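## Task

Pull the black key fob out of the drawer of the small wooden box and set it down directly on the table surface, touching nothing else. Then close the drawer. The box must stay roughly in its current spot and orientation, and the remaining item must still be inside the drawer.

## Robot and tools

ROBOT. There are two arms, left_arm and right_arm. Each one's base sits on a tilted plate, and both plates hang from a shared metal frame behind them. A clearance warning treats a plate and its half of the frame as part of that arm. Calibrated bases in the scene frame: left_arm at (+0.048, +0.320, +0.317) m with quat_wxyz (+0.957, -0.123, +0.264, +0.004); right_arm at (+0.034, -0.209, +0.317) m with quat_wxyz (+0.957, +0.118, +0.266, +0.011). Joint ranges in rad, base outward: waist -2.618..3.054, shoulder 0..3.142, elbow 0..3.142 (straight at 2.901), wrist pitch -1.571..1.571, wrist yaw -1.571..1.571, wrist roll -2.094..2.094.

FRAME. A single scene frame: origin at table height, midway between the nominal bases; +z up, +x away from the robot over the table, left_arm on the +y side (arm names do not match image left/right). Gripper fingers point along the gripper's own +z and spread along its y. end_effector_position is the spot between the finger pads, just under 1 cm behind the tips. Reported positions and orientations can be wrong by a few cm, more at long reach.

THE ROW. Every command row holds 16 numbers: left_arm x, y, z, qw, qx, qy, qz, opening, then right_arm's eight in the same order. Both arms are always included. x, y, z are an absolute target position in metres in the scene frame; the quaternion is an absolute target orientation, w first. So each arm's part is a pose, not an offset. Opening runs -1 (closed, 0 mm gap) to +1 (open, about 87 mm); 0.5 gives about 69 mm, 0 about 43 mm, -0.5 about 18 mm. To hold an arm still, resend its last reported pose and desired opening unchanged; to keep orientation, resend the same target quaternion rather than a drifted reading.

execute_actions(actions, cameras). actions is [] (just report state, with pictures), [{"rows": [...], "steps": n}] (play up to 15 rows, one per 1/30 s step, last row repeated; n between 5 and 15, default 15), or [{"steps": n}] (wait up to 300 steps, counted from the previous result, your reply time included). For rows, any arm's target more than 0.6 m from its last reported position along any gripper axis gets the call refused, and nothing is sent. Results are taken 5 steps before an action ends; those steps run afterward.

move(target, speed, blend, blocking, cameras). target is one 16-number row or a list of up to 15 rows (no 0.6 m limit). The gripper follows a straight line, turning the short way; all arms finish together, in 0.5 to 10 s. speed is m/s, 0.002 to 2.9, default 0.25 (rotation up to twice that in rad/s), one value or one per target. blend in metres rounds corners between listed targets. blocking=false returns after about 0.5 s while motion continues. The path ignores obstacles and the other arm. The result adds a move: line: done (within 10 mm and 2 degrees), off_target, moving, held, or fault, plus limits (paced = pose clipped, held = steps withheld). A changed opening in the first target is sent at once; in later targets it is sent on arrival after everything settles.

wait(seconds 0..10, cameras): lets time pass, returning early if a move ends. stop(cameras): brakes a running move; fingers keep moving. zoom_image(camera, region): enlarges [x0, y0, x1, y1] pixels (max 504x504) of the latest image from cam_high, cam_low, cam_left_wrist or cam_right_wrist (images 672x504, origin top-left). finished_scene(scene): ends the current scene, given its number; irreversible, and later calls go to the next scene.

RESULTS. Each arm shows end_effector_position, end_effector_quat_wxyz, Joint positions (last value = gripper, 0 closed to 1 open), Joint velocities (within noise means still), Joint torques (include gravity; joints 1-3 wrap at ±28 N m), grip_measured on the command's scale, and Hand target. Camera calibration lines give K and T_world_to_cam for each camera.

CONTROL BEHAVIOUR. Per step, commanded orientation is clipped to 40 degrees from the measured one; position wins if both can't be met. Friction and weight can leave the gripper low, short or tilted, and tiny moves may not happen or go sideways, so check each result and correct tilt. Steer around an arm's own base; passing near it can flip the shoulder posture. Faster moves lag more and hit harder.

GRIPPING. Readings can be off about 1 mm. Command roughly 0.04 below grip_measured at first contact for a full grip; less for lighter. About 20 N per pad.

AVOID. Dropping or releasing moving objects, slamming, hard contact, pressing one gripper against the other arm (including closing on its fingers), anything leaving the table, knocking the box out of place. Loose objects may occasionally be nudged by outside pushes. Motors heat when holding, stretched, or pushing at unreachable poses: MOTOR HOT appears at 75 °C, at 90 °C the arm folds and idles, at 100 °C it goes limp.

Each tool is called after "Request:" as name([rows], argument=value, ...), one row to a line, values as JSON.

## Session

Request:
execute_actions(actions=[], cameras=["all"])

Scene clock: 0.00 s of 6000.00 s.
left_arm: end_effector_position=(+0.0997, +0.1270, +0.2928) grip_measured=+1.000 end_effector_quat_wxyz=(-0.035, +0.687, +0.534, -0.491) | right_arm: end_effector_position=(+0.4544, -0.2631, +0.1802) grip_measured=+1.000 end_effector_quat_wxyz=(+0.210, +0.029, +0.971, -0.113)
Joint positions: left_arm=[-0.98 1.553 0.577 -0.527 0.448 0.878 1] | right_arm=[0.037 1.58 0.906 0.109 0.457 -0.116 1]
Joint velocities: within noise
Joint torques (N m): no reading
Motor temperatures (°C): left_arm=[26 35 37 31 25 28 24] | right_arm=[25 31 31 31 29 29 29]
Heat: left arm: 37 °C; right arm: 31 °C.
Hand target: left_arm +0.1017, +0.1257, +0.2933; -0.031, +0.687, +0.534, -0.491 | right_arm +0.4616, -0.2645, +0.1866; +0.222, +0.034, +0.968, -0.113

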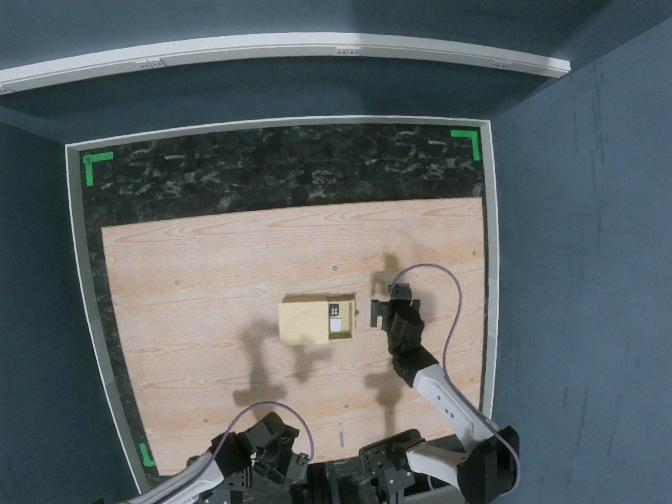

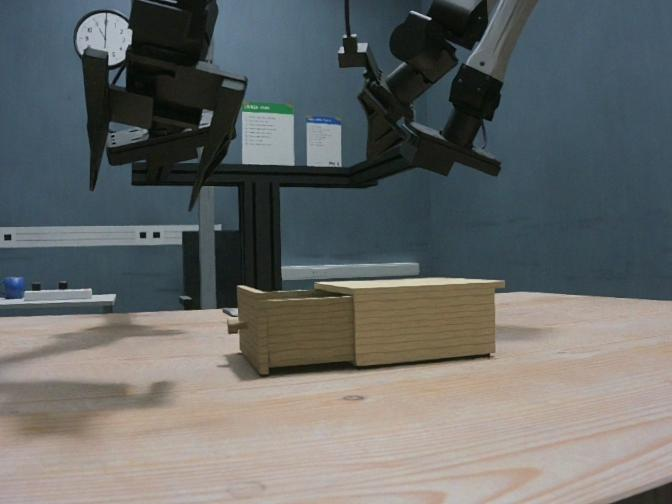

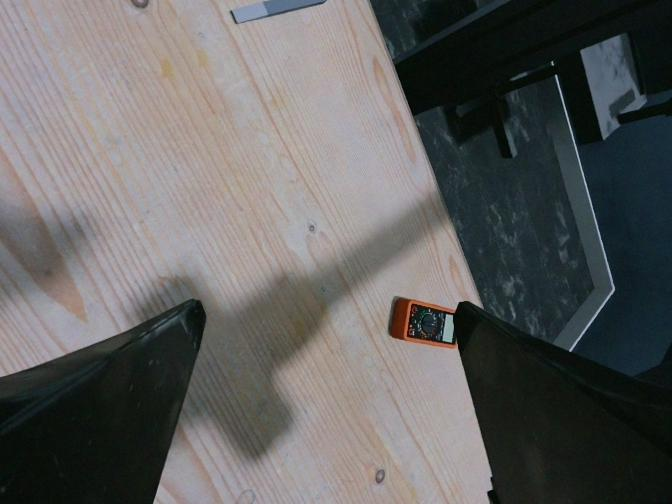

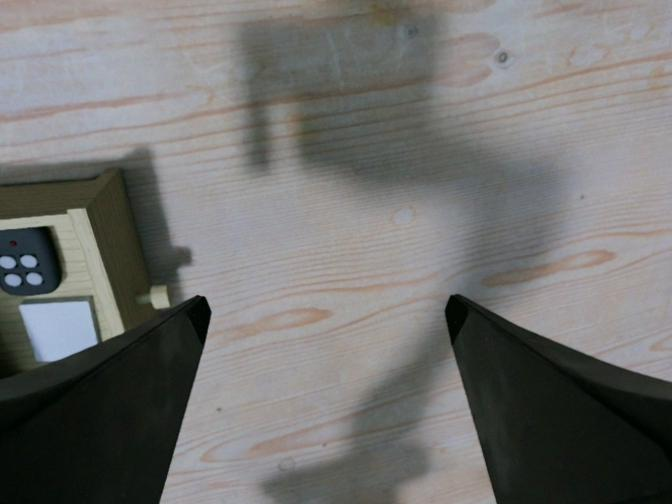

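Request:
zoom_image(camera="cam_right_wrist", region=[0, 140, 240, 400])

Request:
zoom_image(camera="cam_high", region=[260, 270, 400, 370])

Request:
zoom_image(camera="cam_low", region=[210, 260, 520, 400])

Scaled by 1.938 from the camera's 672x504 image, which has a finer 960x720 frame.

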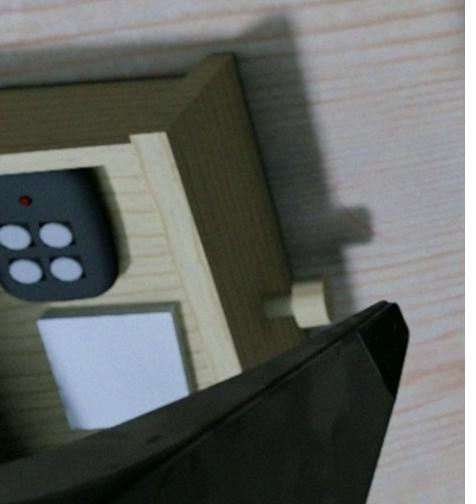

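Scaled by 3.600 from the camera's 672x504 image, which has a finer 960x720 frame.

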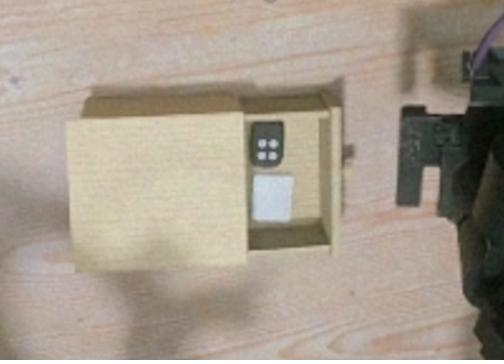

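Scaled by 1.626 from the camera's 672x504 image, which has a finer 960x720 frame.

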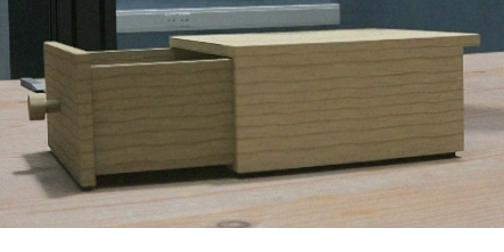

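Request:
move(target=[0.0997, 0.1270, 0.2928, -0.035, 0.687, 0.534, -0.491, 1.0, 0.431, -0.100, 0.125, 0.1057, 0.0289, 0.9917, 0.0671, 0.15], speed=0.35, cameras=["cam_right_wrist", "cam_low", "cam_high"])

Scene clock: 10.87 s of 6000.00 s.
left_arm: end_effector_position=(+0.0997, +0.1270, +0.2928) grip_measured=+1.000 end_effector_quat_wxyz=(-0.035, +0.687, +0.534, -0.491) | right_arm: end_effector_position=(+0.4284, -0.1065, +0.1265) grip_measured=+0.150 end_effector_quat_wxyz=(+0.107, +0.026, +0.992, +0.060)
Joint positions: left_arm=[-0.98 1.553 0.577 -0.527 0.448 0.878 1] | right_arm=[0.255 1.886 1.091 -0.053 0.279 0.165 0.575]
Joint velocities: within noise
Joint torques (N m): left_arm=[-3.21 -4.07 3.78 0.43 0.53 0.17] | right_arm=[4.72 -6.91 6.05 0.52 -0.13 -0.01]
Motor temperatures (°C): left_arm=[26 36 38 31 25 28 24] | right_arm=[25 33 32 32 29 29 29]
Heat: left arm: 38 °C; right arm: 33 °C.
Hand target: left_arm +0.0997, +0.1270, +0.2927; -0.035, +0.687, +0.534, -0.491 | right_arm +0.4309, -0.1000, +0.1251; +0.106, +0.029, +0.992, +0.067
Off the commanded pose: left_arm 0.000 m, 0 deg | right_arm 0.007 m, 1 deg.
Kept back: nothing.
move: done
camera_calibration:
cam_right_wrist: T_world_to_cam=[[-0.0188394, -0.992338, -0.12211, -0.0838497], [-0.789042, -0.0602519, 0.611377, 0.273923], [-0.61405, 0.107868, -0.781861, 0.509869], [0, 0, 0, 1]] pos_world=[0.527642, -0.121701, 0.220938]
Images, in order (width x height): cam_high 672x504, cam_low 672x504, cam_right_wrist 672x504.

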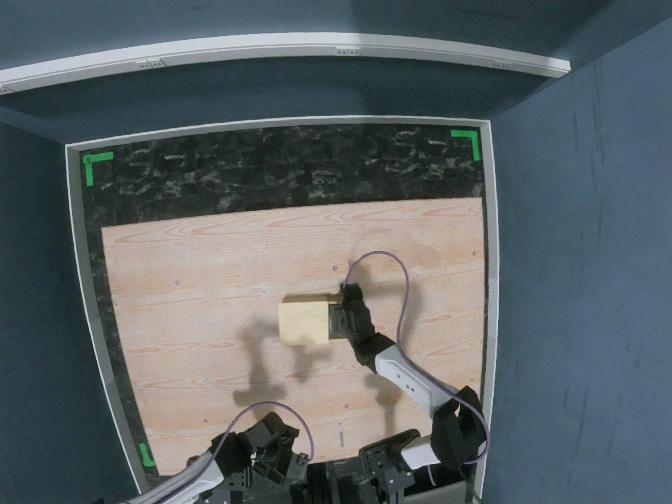

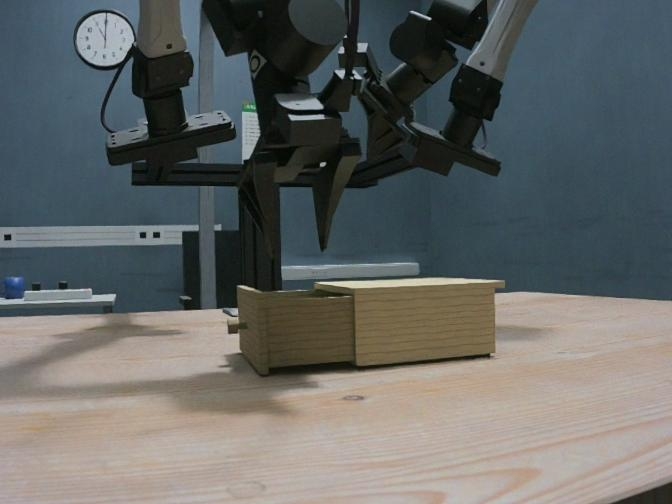

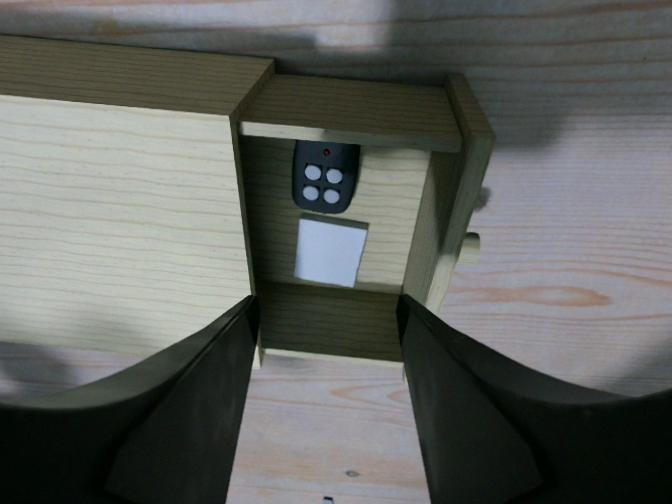

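Request:
zoom_image(camera="cam_right_wrist", region=[220, 60, 500, 380])

Scaled by 1.575 from the camera's 672x504 image, which has a finer 960x720 frame.

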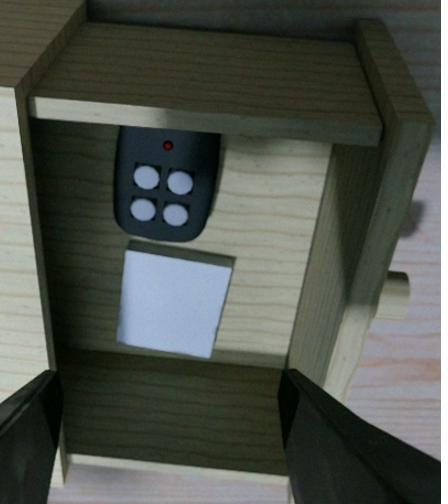

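Request:
zoom_image(camera="cam_low", region=[220, 90, 380, 300])

Scaled by 2.400 from the camera's 672x504 image, which has a finer 960x720 frame.

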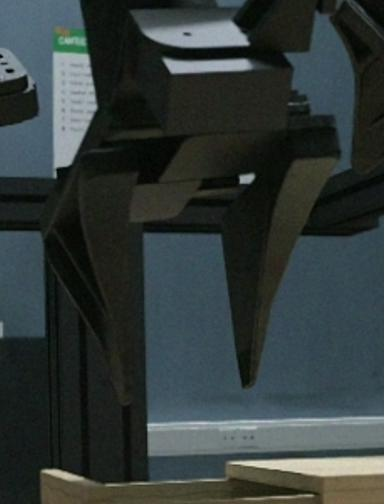

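Request:
move([
  [0.0997, 0.1270, 0.2928, -0.035, 0.687, 0.534, -0.491, 1.0, 0.414, -0.101, 0.080, 0.1044, 0.0434, 0.9936, -0.0046, 0.15],
  [0.0997, 0.1270, 0.2928, -0.035, 0.687, 0.534, -0.491, 1.0, 0.412, -0.102, 0.043, 0.1044, 0.0434, 0.9936, -0.0046, 0.15],
  [0.0997, 0.1270, 0.2928, -0.035, 0.687, 0.534, -0.491, 1.0, 0.412, -0.133, 0.043, 0.1044, 0.0434, 0.9936, -0.0046, 0.15],
], speed=[0.25, 0.15, 0.08], cameras=["cam_right_wrist", "cam_low"])

Scene clock: 17.87 s of 6000.00 s.
left_arm: end_effector_position=(+0.0997, +0.1270, +0.2928) grip_measured=+1.000 end_effector_quat_wxyz=(-0.035, +0.687, +0.534, -0.491) | right_arm: end_effector_position=(+0.4054, -0.1113, +0.0426) grip_measured=+0.150 end_effector_quat_wxyz=(+0.094, +0.040, +0.995, +0.019)
Joint positions: left_arm=[-0.98 1.553 0.577 -0.527 0.448 0.878 1] | right_arm=[0.209 2.155 1.116 0.166 0.329 0.159 0.575]
Joint velocities: within noise
Joint torques (N m): left_arm=[-3.23 -4.1 3.78 0.43 0.53 0.19] | right_arm=[1.21 -9.73 1.68 0.67 0.34 -0.43]
Motor temperatures (°C): left_arm=[26 37 38 31 25 28 24] | right_arm=[26 34 32 31 28 29 29]
Heat: left arm: 38 °C; right arm: 34 °C.
Hand target: left_arm +0.0997, +0.1270, +0.2927; -0.035, +0.687, +0.534, -0.491 | right_arm +0.4115, -0.1327, +0.0430; +0.103, +0.044, +0.994, -0.005
Off the commanded pose: left_arm 0.000 m, 0 deg | right_arm 0.023 m, 3 deg.
Kept back: nothing.
move: off_target (right_arm)
camera_calibration:
cam_right_wrist: T_world_to_cam=[[-0.0546544, -0.997557, -0.0435022, -0.0888599], [-0.771282, 0.0145078, 0.636328, 0.306938], [-0.634143, 0.0683306, -0.770191, 0.433905], [0, 0, 0, 1]] pos_world=[0.507037, -0.122745, 0.135011]
Images, in order (width x height): cam_low 672x504, cam_right_wrist 672x504.

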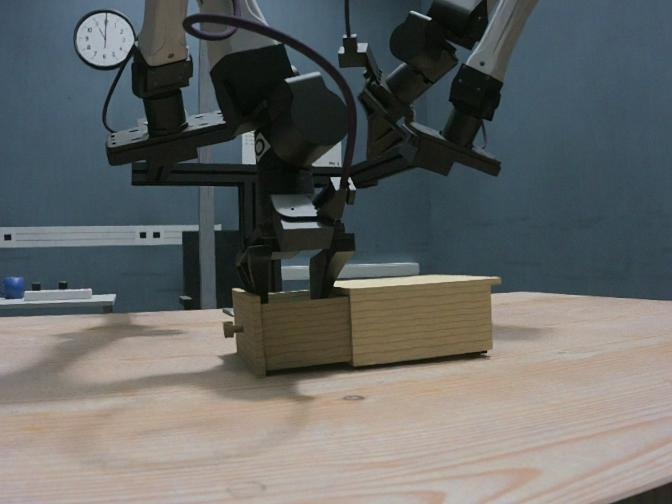

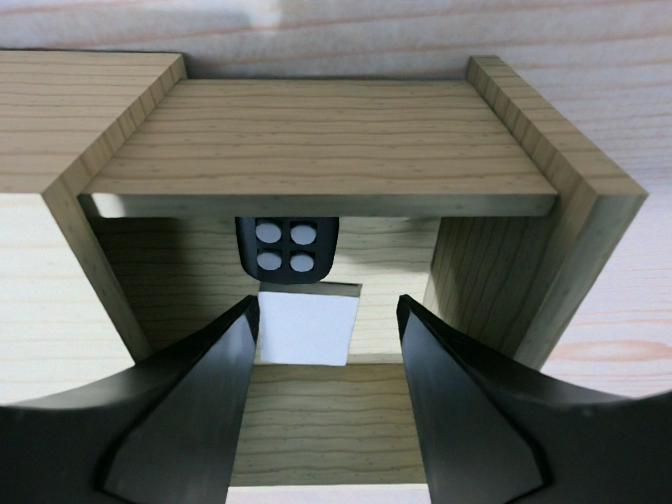

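Request:
zoom_image(camera="cam_right_wrist", region=[200, 180, 400, 330])

Scaled by 2.520 from the camera's 672x504 image, which has a finer 960x720 frame.

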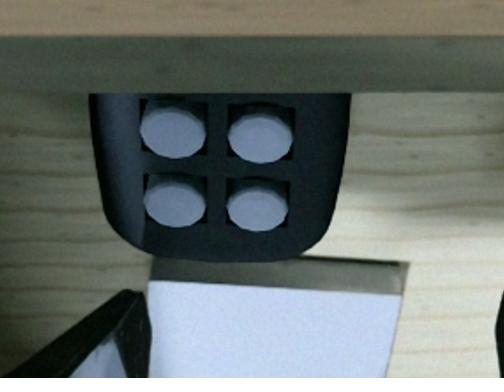

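Request:
move(target=[0.0997, 0.1270, 0.2928, -0.035, 0.687, 0.534, -0.491, 1.0, 0.418, -0.082, 0.060, 0.1113, 0.0649, 0.9690, 0.2106, -1.0], speed=0.3, cameras=["cam_right_wrist", "cam_low"])

Scene clock: 23.63 s of 6000.00 s.
left_arm: end_effector_position=(+0.0997, +0.1270, +0.2928) grip_measured=+1.000 end_effector_quat_wxyz=(-0.035, +0.687, +0.534, -0.491) | right_arm: end_effector_position=(+0.4007, -0.0770, +0.0496) grip_measured=-0.973 end_effector_quat_wxyz=(+0.086, +0.055, +0.973, +0.206)
Joint positions: left_arm=[-0.98 1.553 0.577 -0.527 0.448 0.878 1] | right_arm=[0.126 2.142 1.064 0.244 -0.095 0.159 0.013]
Joint velocities: within noise
Joint torques (N m): left_arm=[-3.23 -4.1 3.75 0.43 0.54 0.17] | right_arm=[2.82 -11.17 1.81 0.76 -0.34 -0.08]
Motor temperatures (°C): left_arm=[26 37 39 30 25 28 24] | right_arm=[26 35 32 31 28 29 29]
Heat: left arm: 39 °C; right arm: 35 °C.
Hand target: left_arm +0.0997, +0.1270, +0.2927; -0.035, +0.687, +0.534, -0.491 | right_arm +0.4178, -0.0820, +0.0599; +0.111, +0.064, +0.969, +0.210
Off the commanded pose: left_arm 0.000 m, 0 deg | right_arm 0.021 m, 3 deg.
Kept back: nothing.
move: off_target (right_arm)
camera_calibration:
cam_right_wrist: T_world_to_cam=[[-0.0504915, -0.911625, -0.407911, -0.0315625], [-0.772077, -0.223451, 0.594951, 0.282362], [-0.63352, 0.344979, -0.692562, 0.45132], [0, 0, 0, 1]] pos_world=[0.502332, -0.121375, 0.131701]
Images, in order (width x height): cam_low 672x504, cam_right_wrist 672x504.

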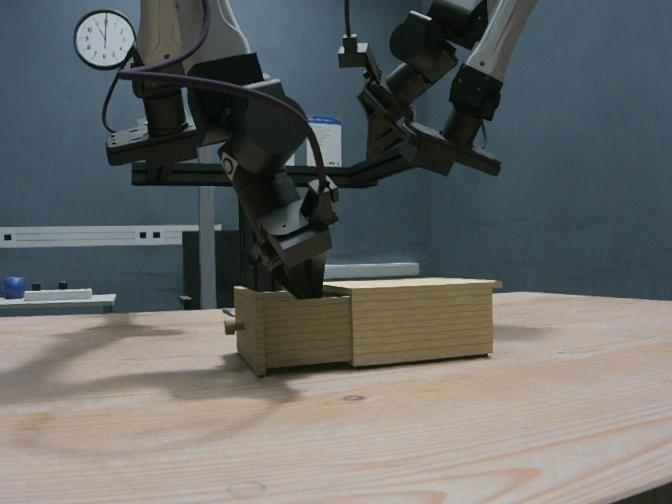

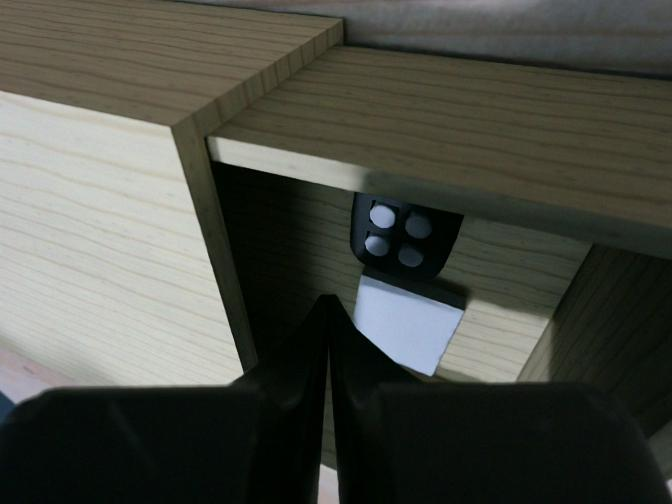

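Request:
move(target=[0.0997, 0.1270, 0.2928, -0.035, 0.687, 0.534, -0.491, 1.0, 0.427, -0.0655, 0.024, 0.1113, 0.0649, 0.9690, 0.2106, -1.0], speed=0.12, cameras=["cam_right_wrist", "cam_low"])

Scene clock: 25.33 s of 6000.00 s.
left_arm: end_effector_position=(+0.0997, +0.1270, +0.2928) grip_measured=+1.000 end_effector_quat_wxyz=(-0.035, +0.687, +0.534, -0.491) | right_arm: end_effector_position=(+0.4214, -0.0674, +0.0287) grip_measured=-0.973 end_effector_quat_wxyz=(+0.103, +0.062, +0.970, +0.211)
Joint positions: left_arm=[-0.98 1.553 0.577 -0.527 0.448 0.878 1] | right_arm=[0.126 2.241 1.167 0.277 -0.101 0.171 0.013]
Joint velocities: within noise
Joint torques (N m): left_arm=[-3.22 -4.07 3.75 0.43 0.54 0.17] | right_arm=[4.4 -7.16 4.03 0.84 -0.21 -0.13]
Motor temperatures (°C): left_arm=[27 37 39 30 25 28 24] | right_arm=[26 36 32 31 28 29 29]
Heat: left arm: 39 °C; right arm: 36 °C.
Hand target: left_arm +0.0997, +0.1270, +0.2927; -0.035, +0.687, +0.534, -0.491 | right_arm +0.4268, -0.0655, +0.0243; +0.111, +0.065, +0.969, +0.211
Off the commanded pose: left_arm 0.000 m, 0 deg | right_arm 0.008 m, 1 deg.
Kept back: nothing.
move: done
camera_calibration:
cam_right_wrist: T_world_to_cam=[[-0.0559517, -0.9059, -0.419779, -0.027257], [-0.794496, -0.214235, 0.568225, 0.323805], [-0.604686, 0.365305, -0.707747, 0.436243], [0, 0, 0, 1]] pos_world=[0.519527, -0.114684, 0.113314]
Images, in order (width x height): cam_low 672x504, cam_right_wrist 672x504.

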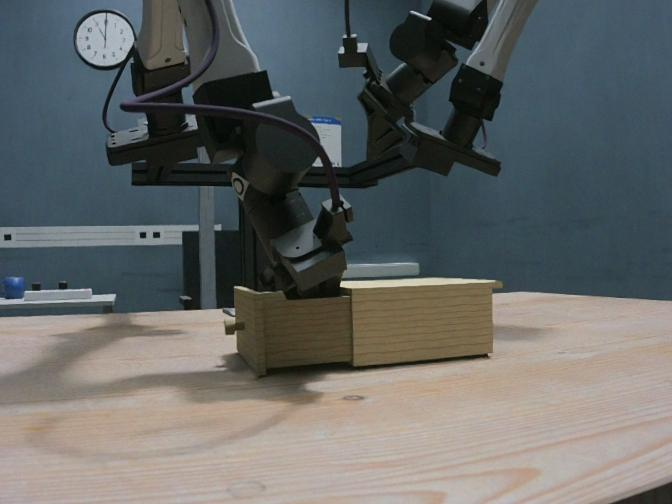

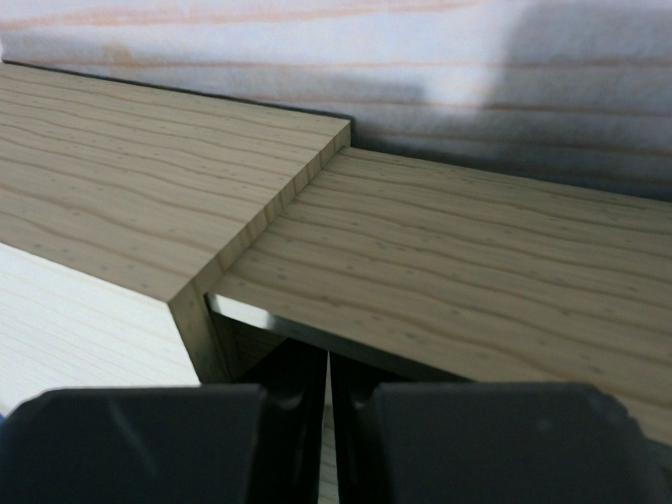

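Request:
move([
  [0.0997, 0.1270, 0.2928, -0.035, 0.687, 0.534, -0.491, 1.0, 0.419, -0.0594, 0.011, 0.1113, 0.0649, 0.9690, 0.2106, -1.0],
  [0.0997, 0.1270, 0.2928, -0.035, 0.687, 0.534, -0.491, 1.0, 0.419, -0.0600, 0.0105, 0.1113, 0.0649, 0.9690, 0.2106, -1.0],
  [0.0997, 0.1270, 0.2928, -0.035, 0.687, 0.534, -0.491, 1.0, 0.419, -0.0895, 0.012, 0.1113, 0.0649, 0.9690, 0.2106, -1.0],
  [0.0997, 0.1270, 0.2928, -0.035, 0.687, 0.534, -0.491, 1.0, 0.422, -0.103, 0.090, 0.1044, 0.0434, 0.9936, -0.0046, 0.1],
], speed=[0.07, 0.002, 0.07, 0.3], cameras=["cam_right_wrist", "cam_low"])

Scene clock: 29.13 s of 6000.00 s.
left_arm: end_effector_position=(+0.0997, +0.1270, +0.2928) grip_measured=+1.000 end_effector_quat_wxyz=(-0.035, +0.687, +0.534, -0.491) | right_arm: end_effector_position=(+0.4013, -0.1039, +0.0752) grip_measured=+0.100 end_effector_quat_wxyz=(+0.079, +0.031, +0.996, -0.006)
Joint positions: left_arm=[-0.98 1.553 0.577 -0.527 0.448 0.878 1] | right_arm=[0.278 2.073 1.12 0.017 0.416 0.21 0.55]
Joint velocities: within noise
Joint torques (N m): left_arm=[-3.18 -4.08 3.74 0.43 0.54 0.17] | right_arm=[5.48 -11.43 4.92 0.41 0.13 -0.01]
Motor temperatures (°C): left_arm=[27 37 39 30 25 28 24] | right_arm=[26 36 32 31 28 29 29]
Heat: left arm: 39 °C; right arm: 36 °C.
Hand target: left_arm +0.0997, +0.1270, +0.2927; -0.035, +0.687, +0.534, -0.491 | right_arm +0.4216, -0.1031, +0.0899; +0.104, +0.044, +0.994, -0.004
Off the commanded pose: left_arm 0.000 m, 0 deg | right_arm 0.025 m, 3 deg.
Kept back: nothing.
move: off_target (right_arm); target 4's new opening was sent with right_arm's hand 0.025 m and 3 deg from that target
camera_calibration:
cam_right_wrist: T_world_to_cam=[[-0.0414553, -0.999097, 0.00926405, -0.0896581], [-0.750354, 0.0372539, 0.659985, 0.275047], [-0.659735, 0.0204086, -0.751221, 0.459846], [0, 0, 0, 1]] pos_world=[0.506042, -0.109209, 0.16475]
Images, in order (width x height): cam_low 672x504, cam_right_wrist 672x504.

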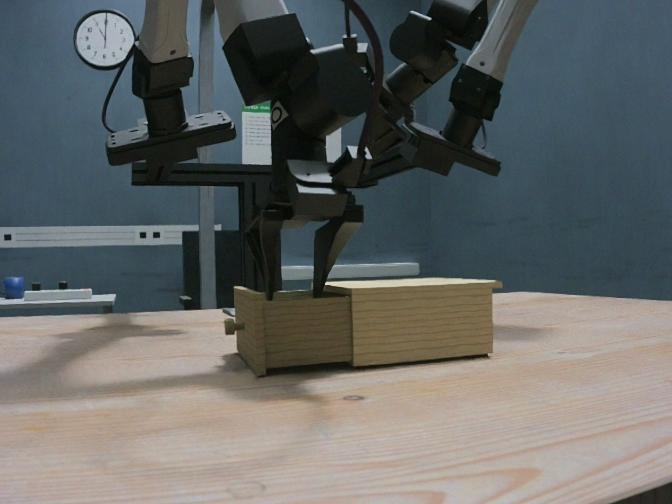

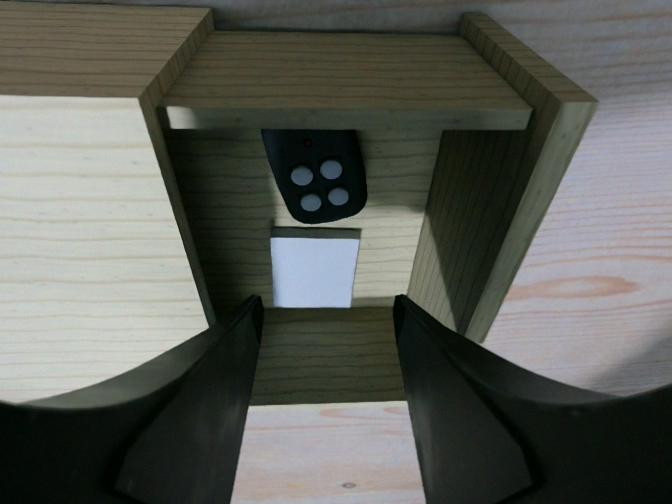

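Request:
zoom_image(camera="cam_right_wrist", region=[140, 80, 460, 320])

Scaled by 1.575 from the camera's 672x504 image, which has a finer 960x720 frame.

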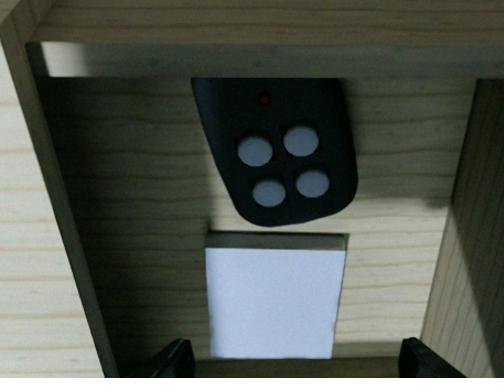

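Request:
move([
  [0.0997, 0.1270, 0.2928, -0.035, 0.687, 0.534, -0.491, 1.0, 0.424, -0.103, 0.055, 0.1016, -0.0561, 0.9920, 0.0497, 0.07],
  [0.0997, 0.1270, 0.2928, -0.035, 0.687, 0.534, -0.491, 1.0, 0.422, -0.0995, 0.012, 0.1016, -0.0561, 0.9920, 0.0497, 0.07],
], speed=[0.2, 0.1], cameras=["cam_right_wrist", "cam_low"])

Scene clock: 32.23 s of 6000.00 s.
left_arm: end_effector_position=(+0.0997, +0.1270, +0.2928) grip_measured=+1.000 end_effector_quat_wxyz=(-0.035, +0.687, +0.534, -0.491) | right_arm: end_effector_position=(+0.4164, -0.1090, +0.0375) grip_measured=+0.067 end_effector_quat_wxyz=(+0.084, -0.046, +0.995, +0.030)
Joint positions: left_arm=[-0.98 1.553 0.577 -0.527 0.448 0.878 1] | right_arm=[0.206 2.193 1.207 0.091 0.288 -0.005 0.533]
Joint velocities: within noise
Joint torques (N m): left_arm=[-3.19 -4.1 3.74 0.43 0.54 0.18] | right_arm=[3.25 -2.55 5.7 1.44 -0.51 -0.58]
Motor temperatures (°C): left_arm=[27 37 39 30 25 28 24] | right_arm=[26 36 32 31 28 29 29]
Heat: left arm: 39 °C; right arm: 36 °C.
Hand target: left_arm +0.0997, +0.1270, +0.2927; -0.035, +0.687, +0.534, -0.491 | right_arm +0.4204, -0.1007, +0.0150; +0.101, -0.056, +0.992, +0.048
Off the commanded pose: left_arm 0.000 m, 0 deg | right_arm 0.028 m, 3 deg.
Kept back: nothing.
move: off_target (right_arm)
camera_calibration:
cam_right_wrist: T_world_to_cam=[[0.117077, -0.991836, -0.0505328, -0.156769], [-0.751424, -0.121738, 0.648492, 0.295026], [-0.64935, -0.037952, -0.759542, 0.431218], [0, 0, 0, 1]] pos_world=[0.520055, -0.103208, 0.128284]
Images, in order (width x height): cam_low 672x504, cam_right_wrist 672x504.

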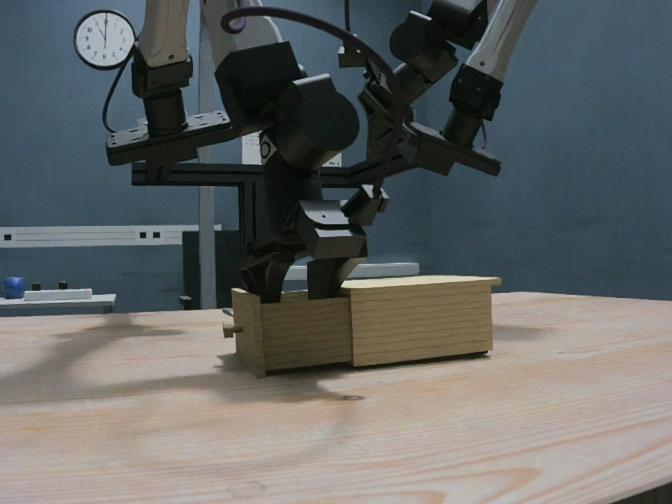

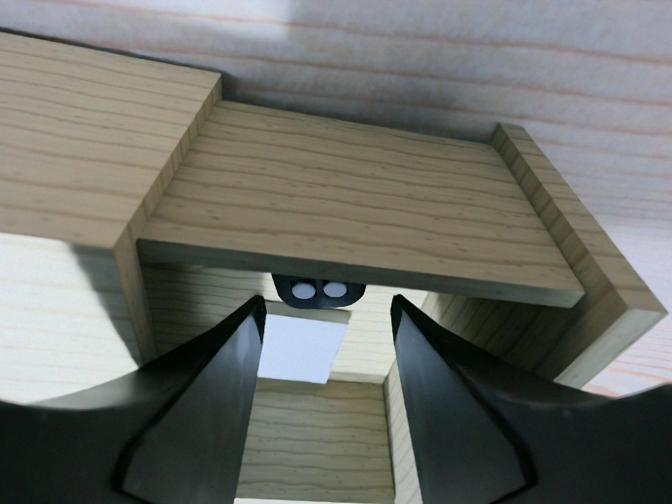

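Request:
zoom_image(camera="cam_low", region=[210, 180, 410, 390])

Scaled by 2.400 from the camera's 672x504 image, which has a finer 960x720 frame.

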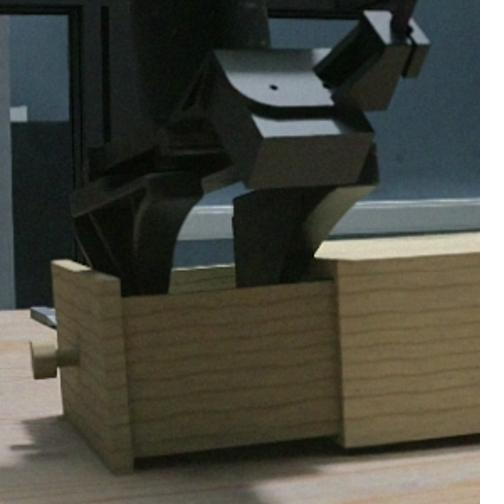

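Request:
move([
  [0.0997, 0.1270, 0.2928, -0.035, 0.687, 0.534, -0.491, 1.0, 0.418, -0.106, 0.085, 0.1016, -0.0561, 0.9920, 0.0497, 0.07],
  [0.0997, 0.1270, 0.2928, -0.035, 0.687, 0.534, -0.491, 1.0, 0.418, -0.106, 0.098, 0.0962, 0.6698, 0.7309, -0.0882, 0.3],
], speed=[0.25, 0.6], blend=[0.015, 0], cameras=["cam_right_wrist", "cam_low", "cam_high"])

Scene clock: 39.67 s of 6000.00 s.
left_arm: end_effector_position=(+0.0997, +0.1270, +0.2928) grip_measured=+1.000 end_effector_quat_wxyz=(-0.035, +0.687, +0.534, -0.491) | right_arm: end_effector_position=(+0.4090, -0.1086, +0.0909) grip_measured=+0.300 end_effector_quat_wxyz=(+0.085, +0.668, +0.733, -0.093)
Joint positions: left_arm=[-0.98 1.553 0.577 -0.527 0.448 0.878 1] | right_arm=[0.291 2.041 1.175 -0.308 0.622 1.735 0.65]
Joint velocities: within noise
Joint torques (N m): left_arm=[-3.26 -4.07 3.77 0.42 0.54 0.18] | right_arm=[5.83 -8.95 4.78 -0.12 0.41 -0.07]
Motor temperatures (°C): left_arm=[27 37 39 30 25 28 24] | right_arm=[26 36 32 32 28 29 29]
Heat: left arm: 39 °C; right arm: 36 °C.
Hand target: left_arm +0.0997, +0.1270, +0.2927; -0.035, +0.687, +0.534, -0.491 | right_arm +0.4180, -0.1061, +0.0981; +0.096, +0.670, +0.731, -0.088
Off the commanded pose: left_arm 0.000 m, 0 deg | right_arm 0.012 m, 1 deg.
Kept back: nothing.
move: off_target (right_arm); target 2's new opening was sent with right_arm's hand 0.012 m and 1 deg from that target
camera_calibration:
cam_right_wrist: T_world_to_cam=[[-0.993652, -0.109285, 0.0266762, 0.390349], [-0.0728953, 0.806128, 0.587234, 0.0836256], [-0.0856805, 0.581562, -0.808977, 0.308157], [0, 0, 0, 1]] pos_world=[0.42037, -0.203966, 0.189771]
Images, in order (width x height): cam_high 672x504, cam_low 672x504, cam_right_wrist 672x504.

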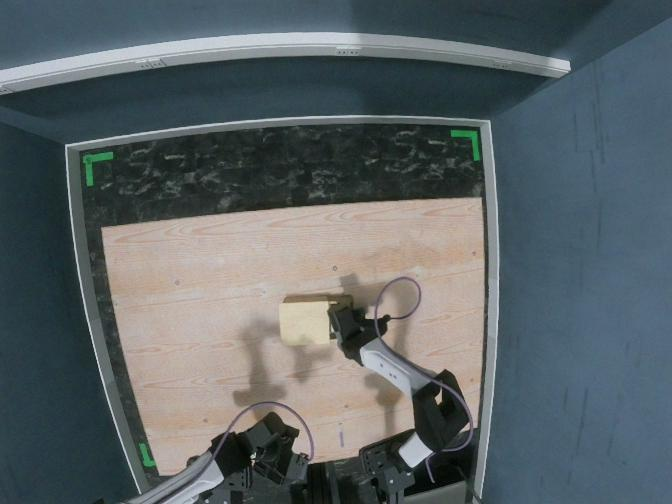

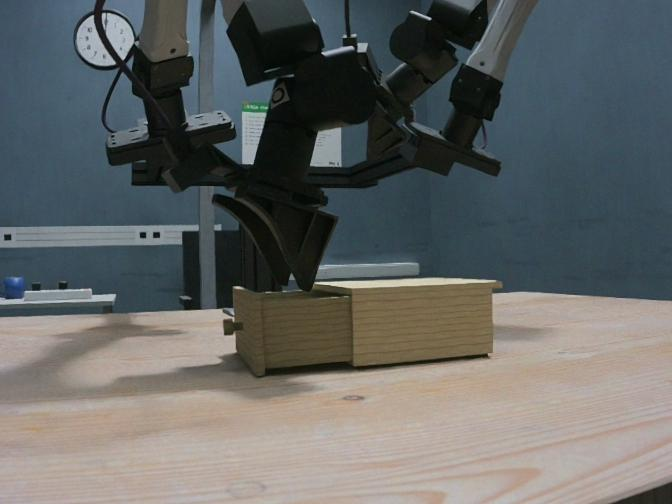

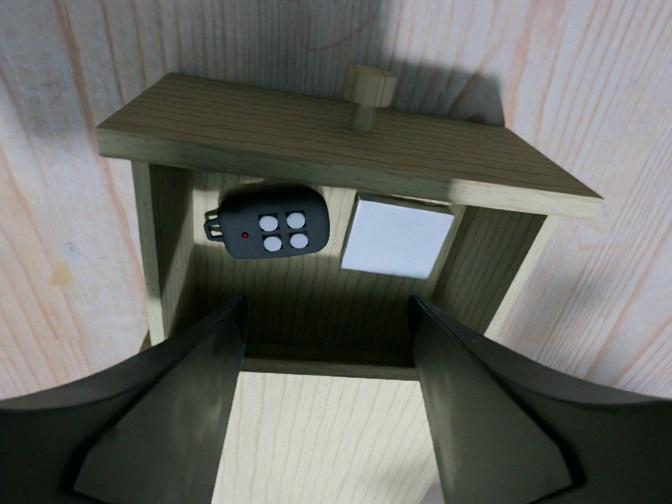

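Request:
zoom_image(camera="cam_low", region=[190, 90, 390, 310])

Request:
zoom_image(camera="cam_right_wrist", region=[130, 130, 480, 390])

Scaled by 2.291 from the camera's 672x504 image, which has a finer 960x720 frame.

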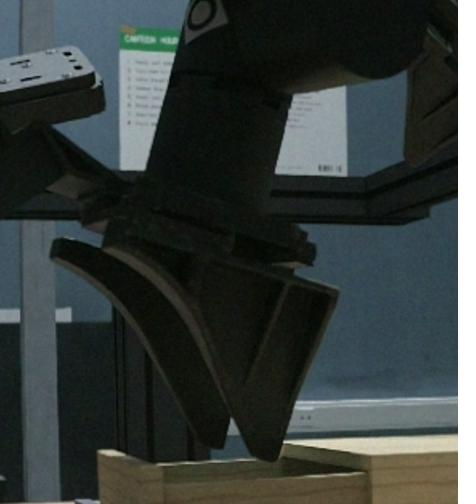

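Scaled by 1.440 from the camera's 672x504 image, which has a finer 960x720 frame.

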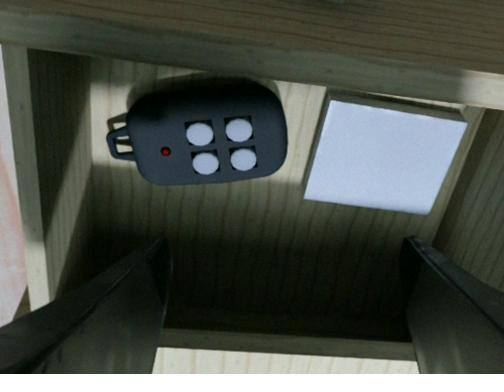

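Request:
move([
  [0.0997, 0.1270, 0.2928, -0.035, 0.687, 0.534, -0.491, 1.0, 0.380, -0.110, 0.056, 0.1530, 0.6903, 0.6903, -0.1530, -1.0],
  [0.0997, 0.1270, 0.2928, -0.035, 0.687, 0.534, -0.491, 1.0, 0.380, -0.127, 0.0125, 0.1530, 0.6903, 0.6903, -0.1530, -1.0],
], speed=[0.3, 0.12], blend=[0.008, 0], cameras=["cam_right_wrist", "cam_low"])

Scene clock: 54.87 s of 6000.00 s.
left_arm: end_effector_position=(+0.0997, +0.1270, +0.2928) grip_measured=+1.000 end_effector_quat_wxyz=(-0.035, +0.687, +0.534, -0.491) | right_arm: end_effector_position=(+0.3729, -0.1174, +0.0318) grip_measured=-0.973 end_effector_quat_wxyz=(+0.137, +0.674, +0.709, -0.157)
Joint positions: left_arm=[-0.98 1.553 0.577 -0.527 0.448 0.878 1] | right_arm=[0.3 2.257 1.174 -0.181 0.78 1.839 0.013]
Joint velocities: within noise
Joint torques (N m): left_arm=[-3.23 -4.07 3.78 0.41 0.53 0.19] | right_arm=[1.32 -4.19 3.22 0.66 0.37 -0.09]
Motor temperatures (°C): left_arm=[27 37 39 30 25 27 23] | right_arm=[26 37 31 31 28 29 29]
Heat: left arm: 39 °C; right arm: 37 °C.
Hand target: left_arm +0.0997, +0.1270, +0.2927; -0.035, +0.687, +0.534, -0.491 | right_arm +0.3791, -0.1277, +0.0145; +0.153, +0.690, +0.690, -0.154
Off the commanded pose: left_arm 0.000 m, 0 deg | right_arm 0.023 m, 3 deg.
Kept back: nothing.
move: off_target (right_arm)
camera_calibration:
cam_right_wrist: T_world_to_cam=[[-0.997032, -0.0623219, 0.045199, 0.361236], [-0.0358059, 0.895119, 0.444387, 0.124029], [-0.0681535, 0.441449, -0.894694, 0.242105], [0, 0, 0, 1]] pos_world=[0.381105, -0.195385, 0.145166]
Images, in order (width x height): cam_low 672x504, cam_right_wrist 672x504.

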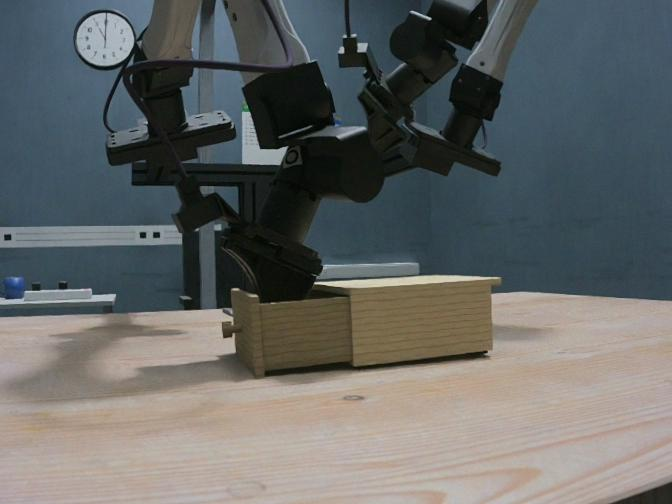

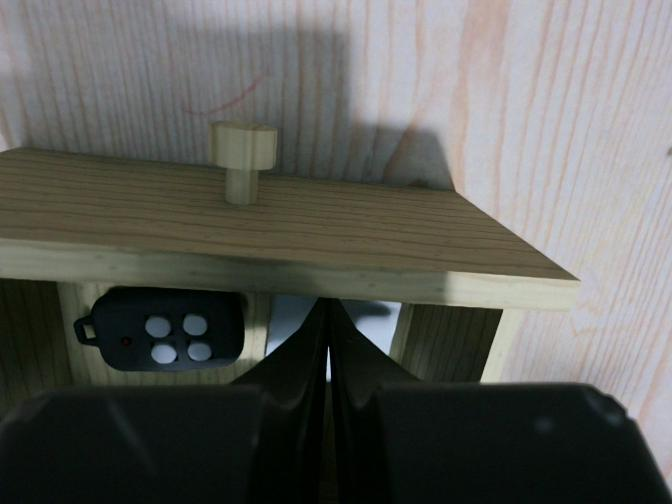

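Request:
move([
  [0.0997, 0.1270, 0.2928, -0.035, 0.687, 0.534, -0.491, 1.0, 0.390, -0.098, 0.045, 0.0923, 0.7010, 0.7010, -0.0923, -1.0],
  [0.0997, 0.1270, 0.2928, -0.035, 0.687, 0.534, -0.491, 1.0, 0.390, -0.097, 0.009, 0.0923, 0.7010, 0.7010, -0.0923, -1.0],
  [0.0997, 0.1270, 0.2928, -0.035, 0.687, 0.534, -0.491, 1.0, 0.360, -0.097, 0.008, 0.0923, 0.7010, 0.7010, -0.0923, -1.0],
  [0.0997, 0.1270, 0.2928, -0.035, 0.687, 0.534, -0.491, 1.0, 0.420, -0.104, 0.100, 0.0923, 0.7010, 0.7010, -0.0923, -1.0],
], speed=[0.2, 0.12, 0.07, 0.3], cameras=["cam_right_wrist", "cam_low"])

Scene clock: 58.73 s of 6000.00 s.
left_arm: end_effector_position=(+0.0997, +0.1270, +0.2928) grip_measured=+1.000 end_effector_quat_wxyz=(-0.035, +0.687, +0.534, -0.491) | right_arm: end_effector_position=(+0.4145, -0.1076, +0.0906) grip_measured=-0.973 end_effector_quat_wxyz=(+0.089, +0.699, +0.702, -0.100)
Joint positions: left_arm=[-0.98 1.553 0.577 -0.527 0.448 0.878 1] | right_arm=[0.297 2.059 1.214 -0.356 0.634 1.841 0.013]
Joint velocities: within noise
Joint torques (N m): left_arm=[-3.22 -4.07 3.73 0.42 0.53 0.19] | right_arm=[5.85 -9.98 3.59 -0.19 0.25 -0.05]
Motor temperatures (°C): left_arm=[27 37 39 30 25 27 23] | right_arm=[26 37 31 31 28 29 29]
Heat: left arm: 39 °C; right arm: 37 °C.
Hand target: left_arm +0.0997, +0.1270, +0.2927; -0.035, +0.687, +0.534, -0.491 | right_arm +0.4199, -0.1040, +0.0998; +0.092, +0.701, +0.701, -0.092
Off the commanded pose: left_arm 0.000 m, 0 deg | right_arm 0.011 m, 1 deg.
Kept back: nothing.
move: off_target (right_arm)
camera_calibration:
cam_right_wrist: T_world_to_cam=[[-0.999538, -0.0222147, 0.0207593, 0.408267], [-0.00628417, 0.818966, 0.573807, 0.0583918], [-0.0297481, 0.573411, -0.818727, 0.284709], [0, 0, 0, 1]] pos_world=[0.416915, -0.202007, 0.191118]
Images, in order (width x height): cam_low 672x504, cam_right_wrist 672x504.

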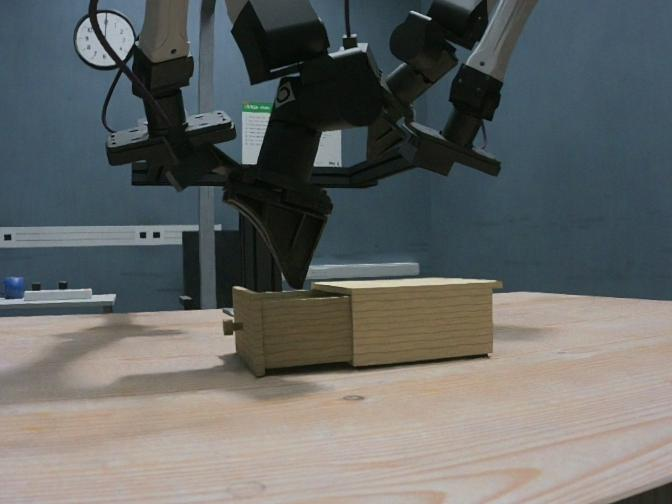

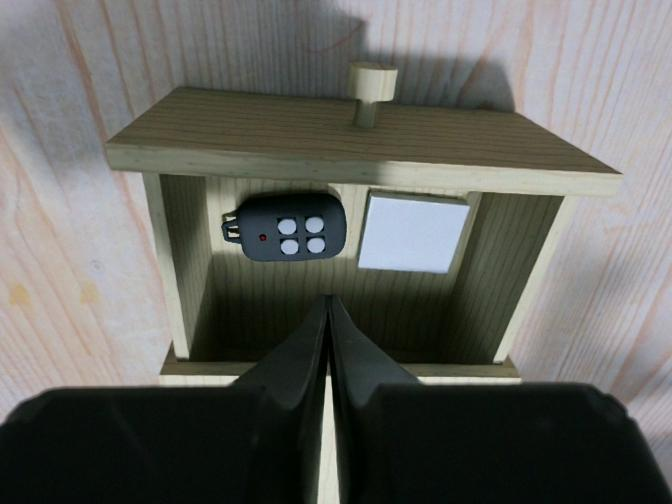

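Request:
zoom_image(camera="cam_right_wrist", region=[190, 160, 510, 390])

Scaled by 1.575 from the camera's 672x504 image, which has a finer 960x720 frame.

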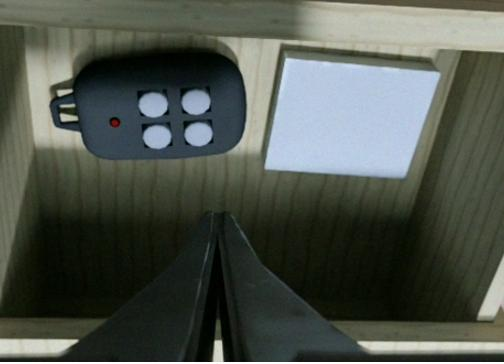

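Request:
move([
  [0.0997, 0.1270, 0.2928, -0.035, 0.687, 0.534, -0.491, 1.0, 0.372, -0.098, 0.045, 0.0923, 0.7010, 0.7010, -0.0923, -1.0],
  [0.0997, 0.1270, 0.2928, -0.035, 0.687, 0.534, -0.491, 1.0, 0.372, -0.095, 0.006, 0.0923, 0.7010, 0.7010, -0.0923, -1.0],
], speed=[0.3, 0.12], blend=[0.01, 0], cameras=["cam_right_wrist", "cam_low"])

Scene clock: 66.63 s of 6000.00 s.
left_arm: end_effector_position=(+0.0997, +0.1270, +0.2928) grip_measured=+1.000 end_effector_quat_wxyz=(-0.035, +0.687, +0.534, -0.491) | right_arm: end_effector_position=(+0.3538, -0.0976, +0.0308) grip_measured=-0.974 end_effector_quat_wxyz=(+0.074, +0.672, +0.727, -0.122)
Joint positions: left_arm=[-0.98 1.553 0.577 -0.527 0.448 0.878 1] | right_arm=[0.295 2.236 1.111 -0.128 0.635 1.792 0.013]
Joint velocities: within noise
Joint torques (N m): left_arm=[-3.25 -4.08 3.75 0.42 0.53 0.17] | right_arm=[1.99 -2.85 4.16 1.08 0.1 0.06]
Motor temperatures (°C): left_arm=[27 37 39 30 25 27 23] | right_arm=[27 38 31 30 28 29 29]
Heat: left arm: 39 °C; right arm: 38 °C.
Hand target: left_arm +0.0997, +0.1270, +0.2927; -0.035, +0.687, +0.534, -0.491 | right_arm +0.3707, -0.0967, +0.0100; +0.092, +0.701, +0.701, -0.095
Off the commanded pose: left_arm 0.000 m, 0 deg | right_arm 0.031 m, 6 deg.
Kept back: nothing.
move: off_target (right_arm)
camera_calibration:
cam_right_wrist: T_world_to_cam=[[-0.992798, -0.0870189, 0.0823361, 0.338438], [-0.025258, 0.823889, 0.566189, 0.0916534], [-0.117105, 0.560032, -0.820153, 0.257842], [0, 0, 0, 1]] pos_world=[0.36851, -0.190461, 0.131711]
Images, in order (width x height): cam_low 672x504, cam_right_wrist 672x504.

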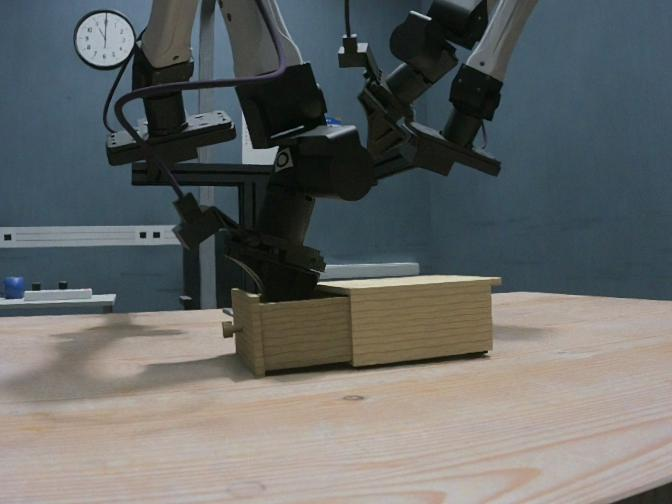

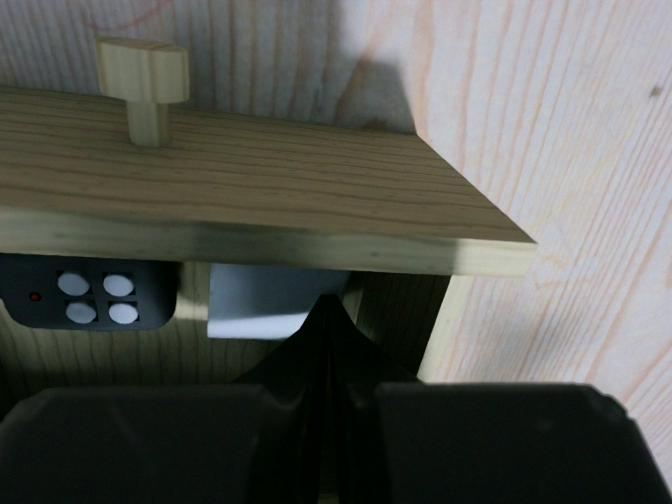

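Request:
move([
  [0.0997, 0.1270, 0.2928, -0.035, 0.687, 0.534, -0.491, 1.0, 0.388, -0.098, 0.052, 0.0923, 0.7010, 0.7010, -0.0923, -1.0],
  [0.0997, 0.1270, 0.2928, -0.035, 0.687, 0.534, -0.491, 1.0, 0.386, -0.096, 0.006, 0.0923, 0.7010, 0.7010, -0.0923, -1.0],
], speed=[0.15, 0.1], cameras=["cam_right_wrist", "cam_low"])

Scene clock: 68.17 s of 6000.00 s.
left_arm: end_effector_position=(+0.0997, +0.1270, +0.2928) grip_measured=+1.000 end_effector_quat_wxyz=(-0.035, +0.687, +0.534, -0.491) | right_arm: end_effector_position=(+0.3863, -0.0944, +0.0319) grip_measured=-0.974 end_effector_quat_wxyz=(+0.089, +0.687, +0.714, -0.098)
Joint positions: left_arm=[-0.98 1.553 0.577 -0.527 0.448 0.878 1] | right_arm=[0.286 2.237 1.178 -0.123 0.631 1.79 0.013]
Joint velocities: within noise
Joint torques (N m): left_arm=[-3.22 -4.11 3.75 0.44 0.53 0.18] | right_arm=[1.99 -2.43 3.45 0.8 0.07 -0.05]
Motor temperatures (°C): left_arm=[27 37 39 30 25 27 23] | right_arm=[27 38 31 30 28 29 29]
Heat: left arm: 39 °C; right arm: 38 °C.
Hand target: left_arm +0.0997, +0.1270, +0.2927; -0.035, +0.687, +0.534, -0.491 | right_arm +0.3848, -0.0969, +0.0086; +0.092, +0.701, +0.701, -0.093
Off the commanded pose: left_arm 0.000 m, 0 deg | right_arm 0.026 m, 2 deg.
Kept back: nothing.
move: off_target (right_arm)
camera_calibration:
cam_right_wrist: T_world_to_cam=[[-0.99819, -0.0563912, 0.0209142, 0.377859], [-0.0340943, 0.816998, 0.575632, 0.0916871], [-0.0495474, 0.573877, -0.817441, 0.235866], [0, 0, 0, 1]] pos_world=[0.391987, -0.188958, 0.132126]
Images, in order (width x height): cam_low 672x504, cam_right_wrist 672x504.

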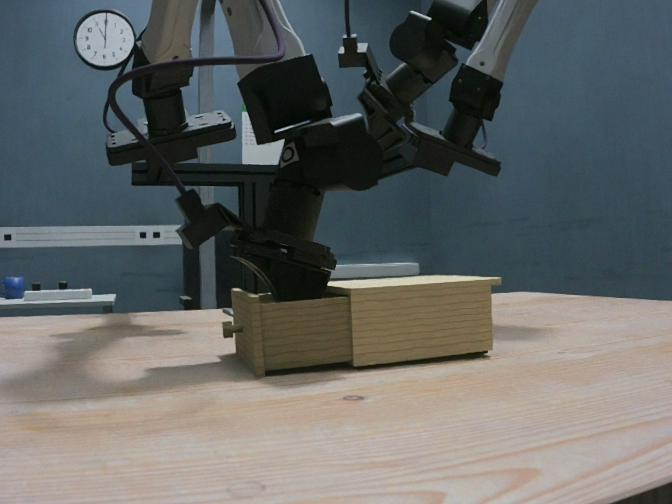

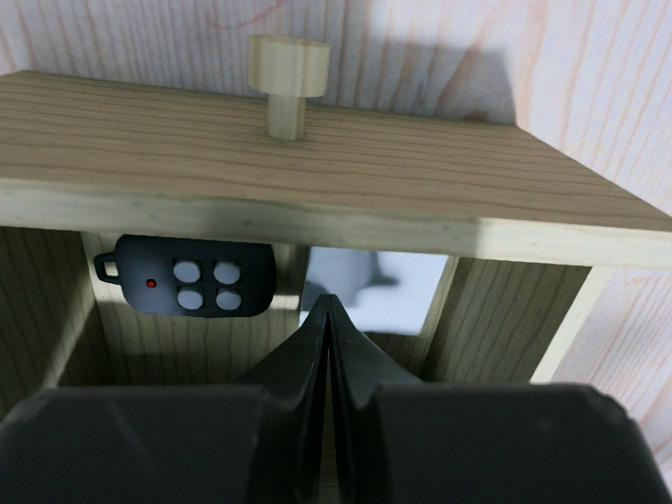

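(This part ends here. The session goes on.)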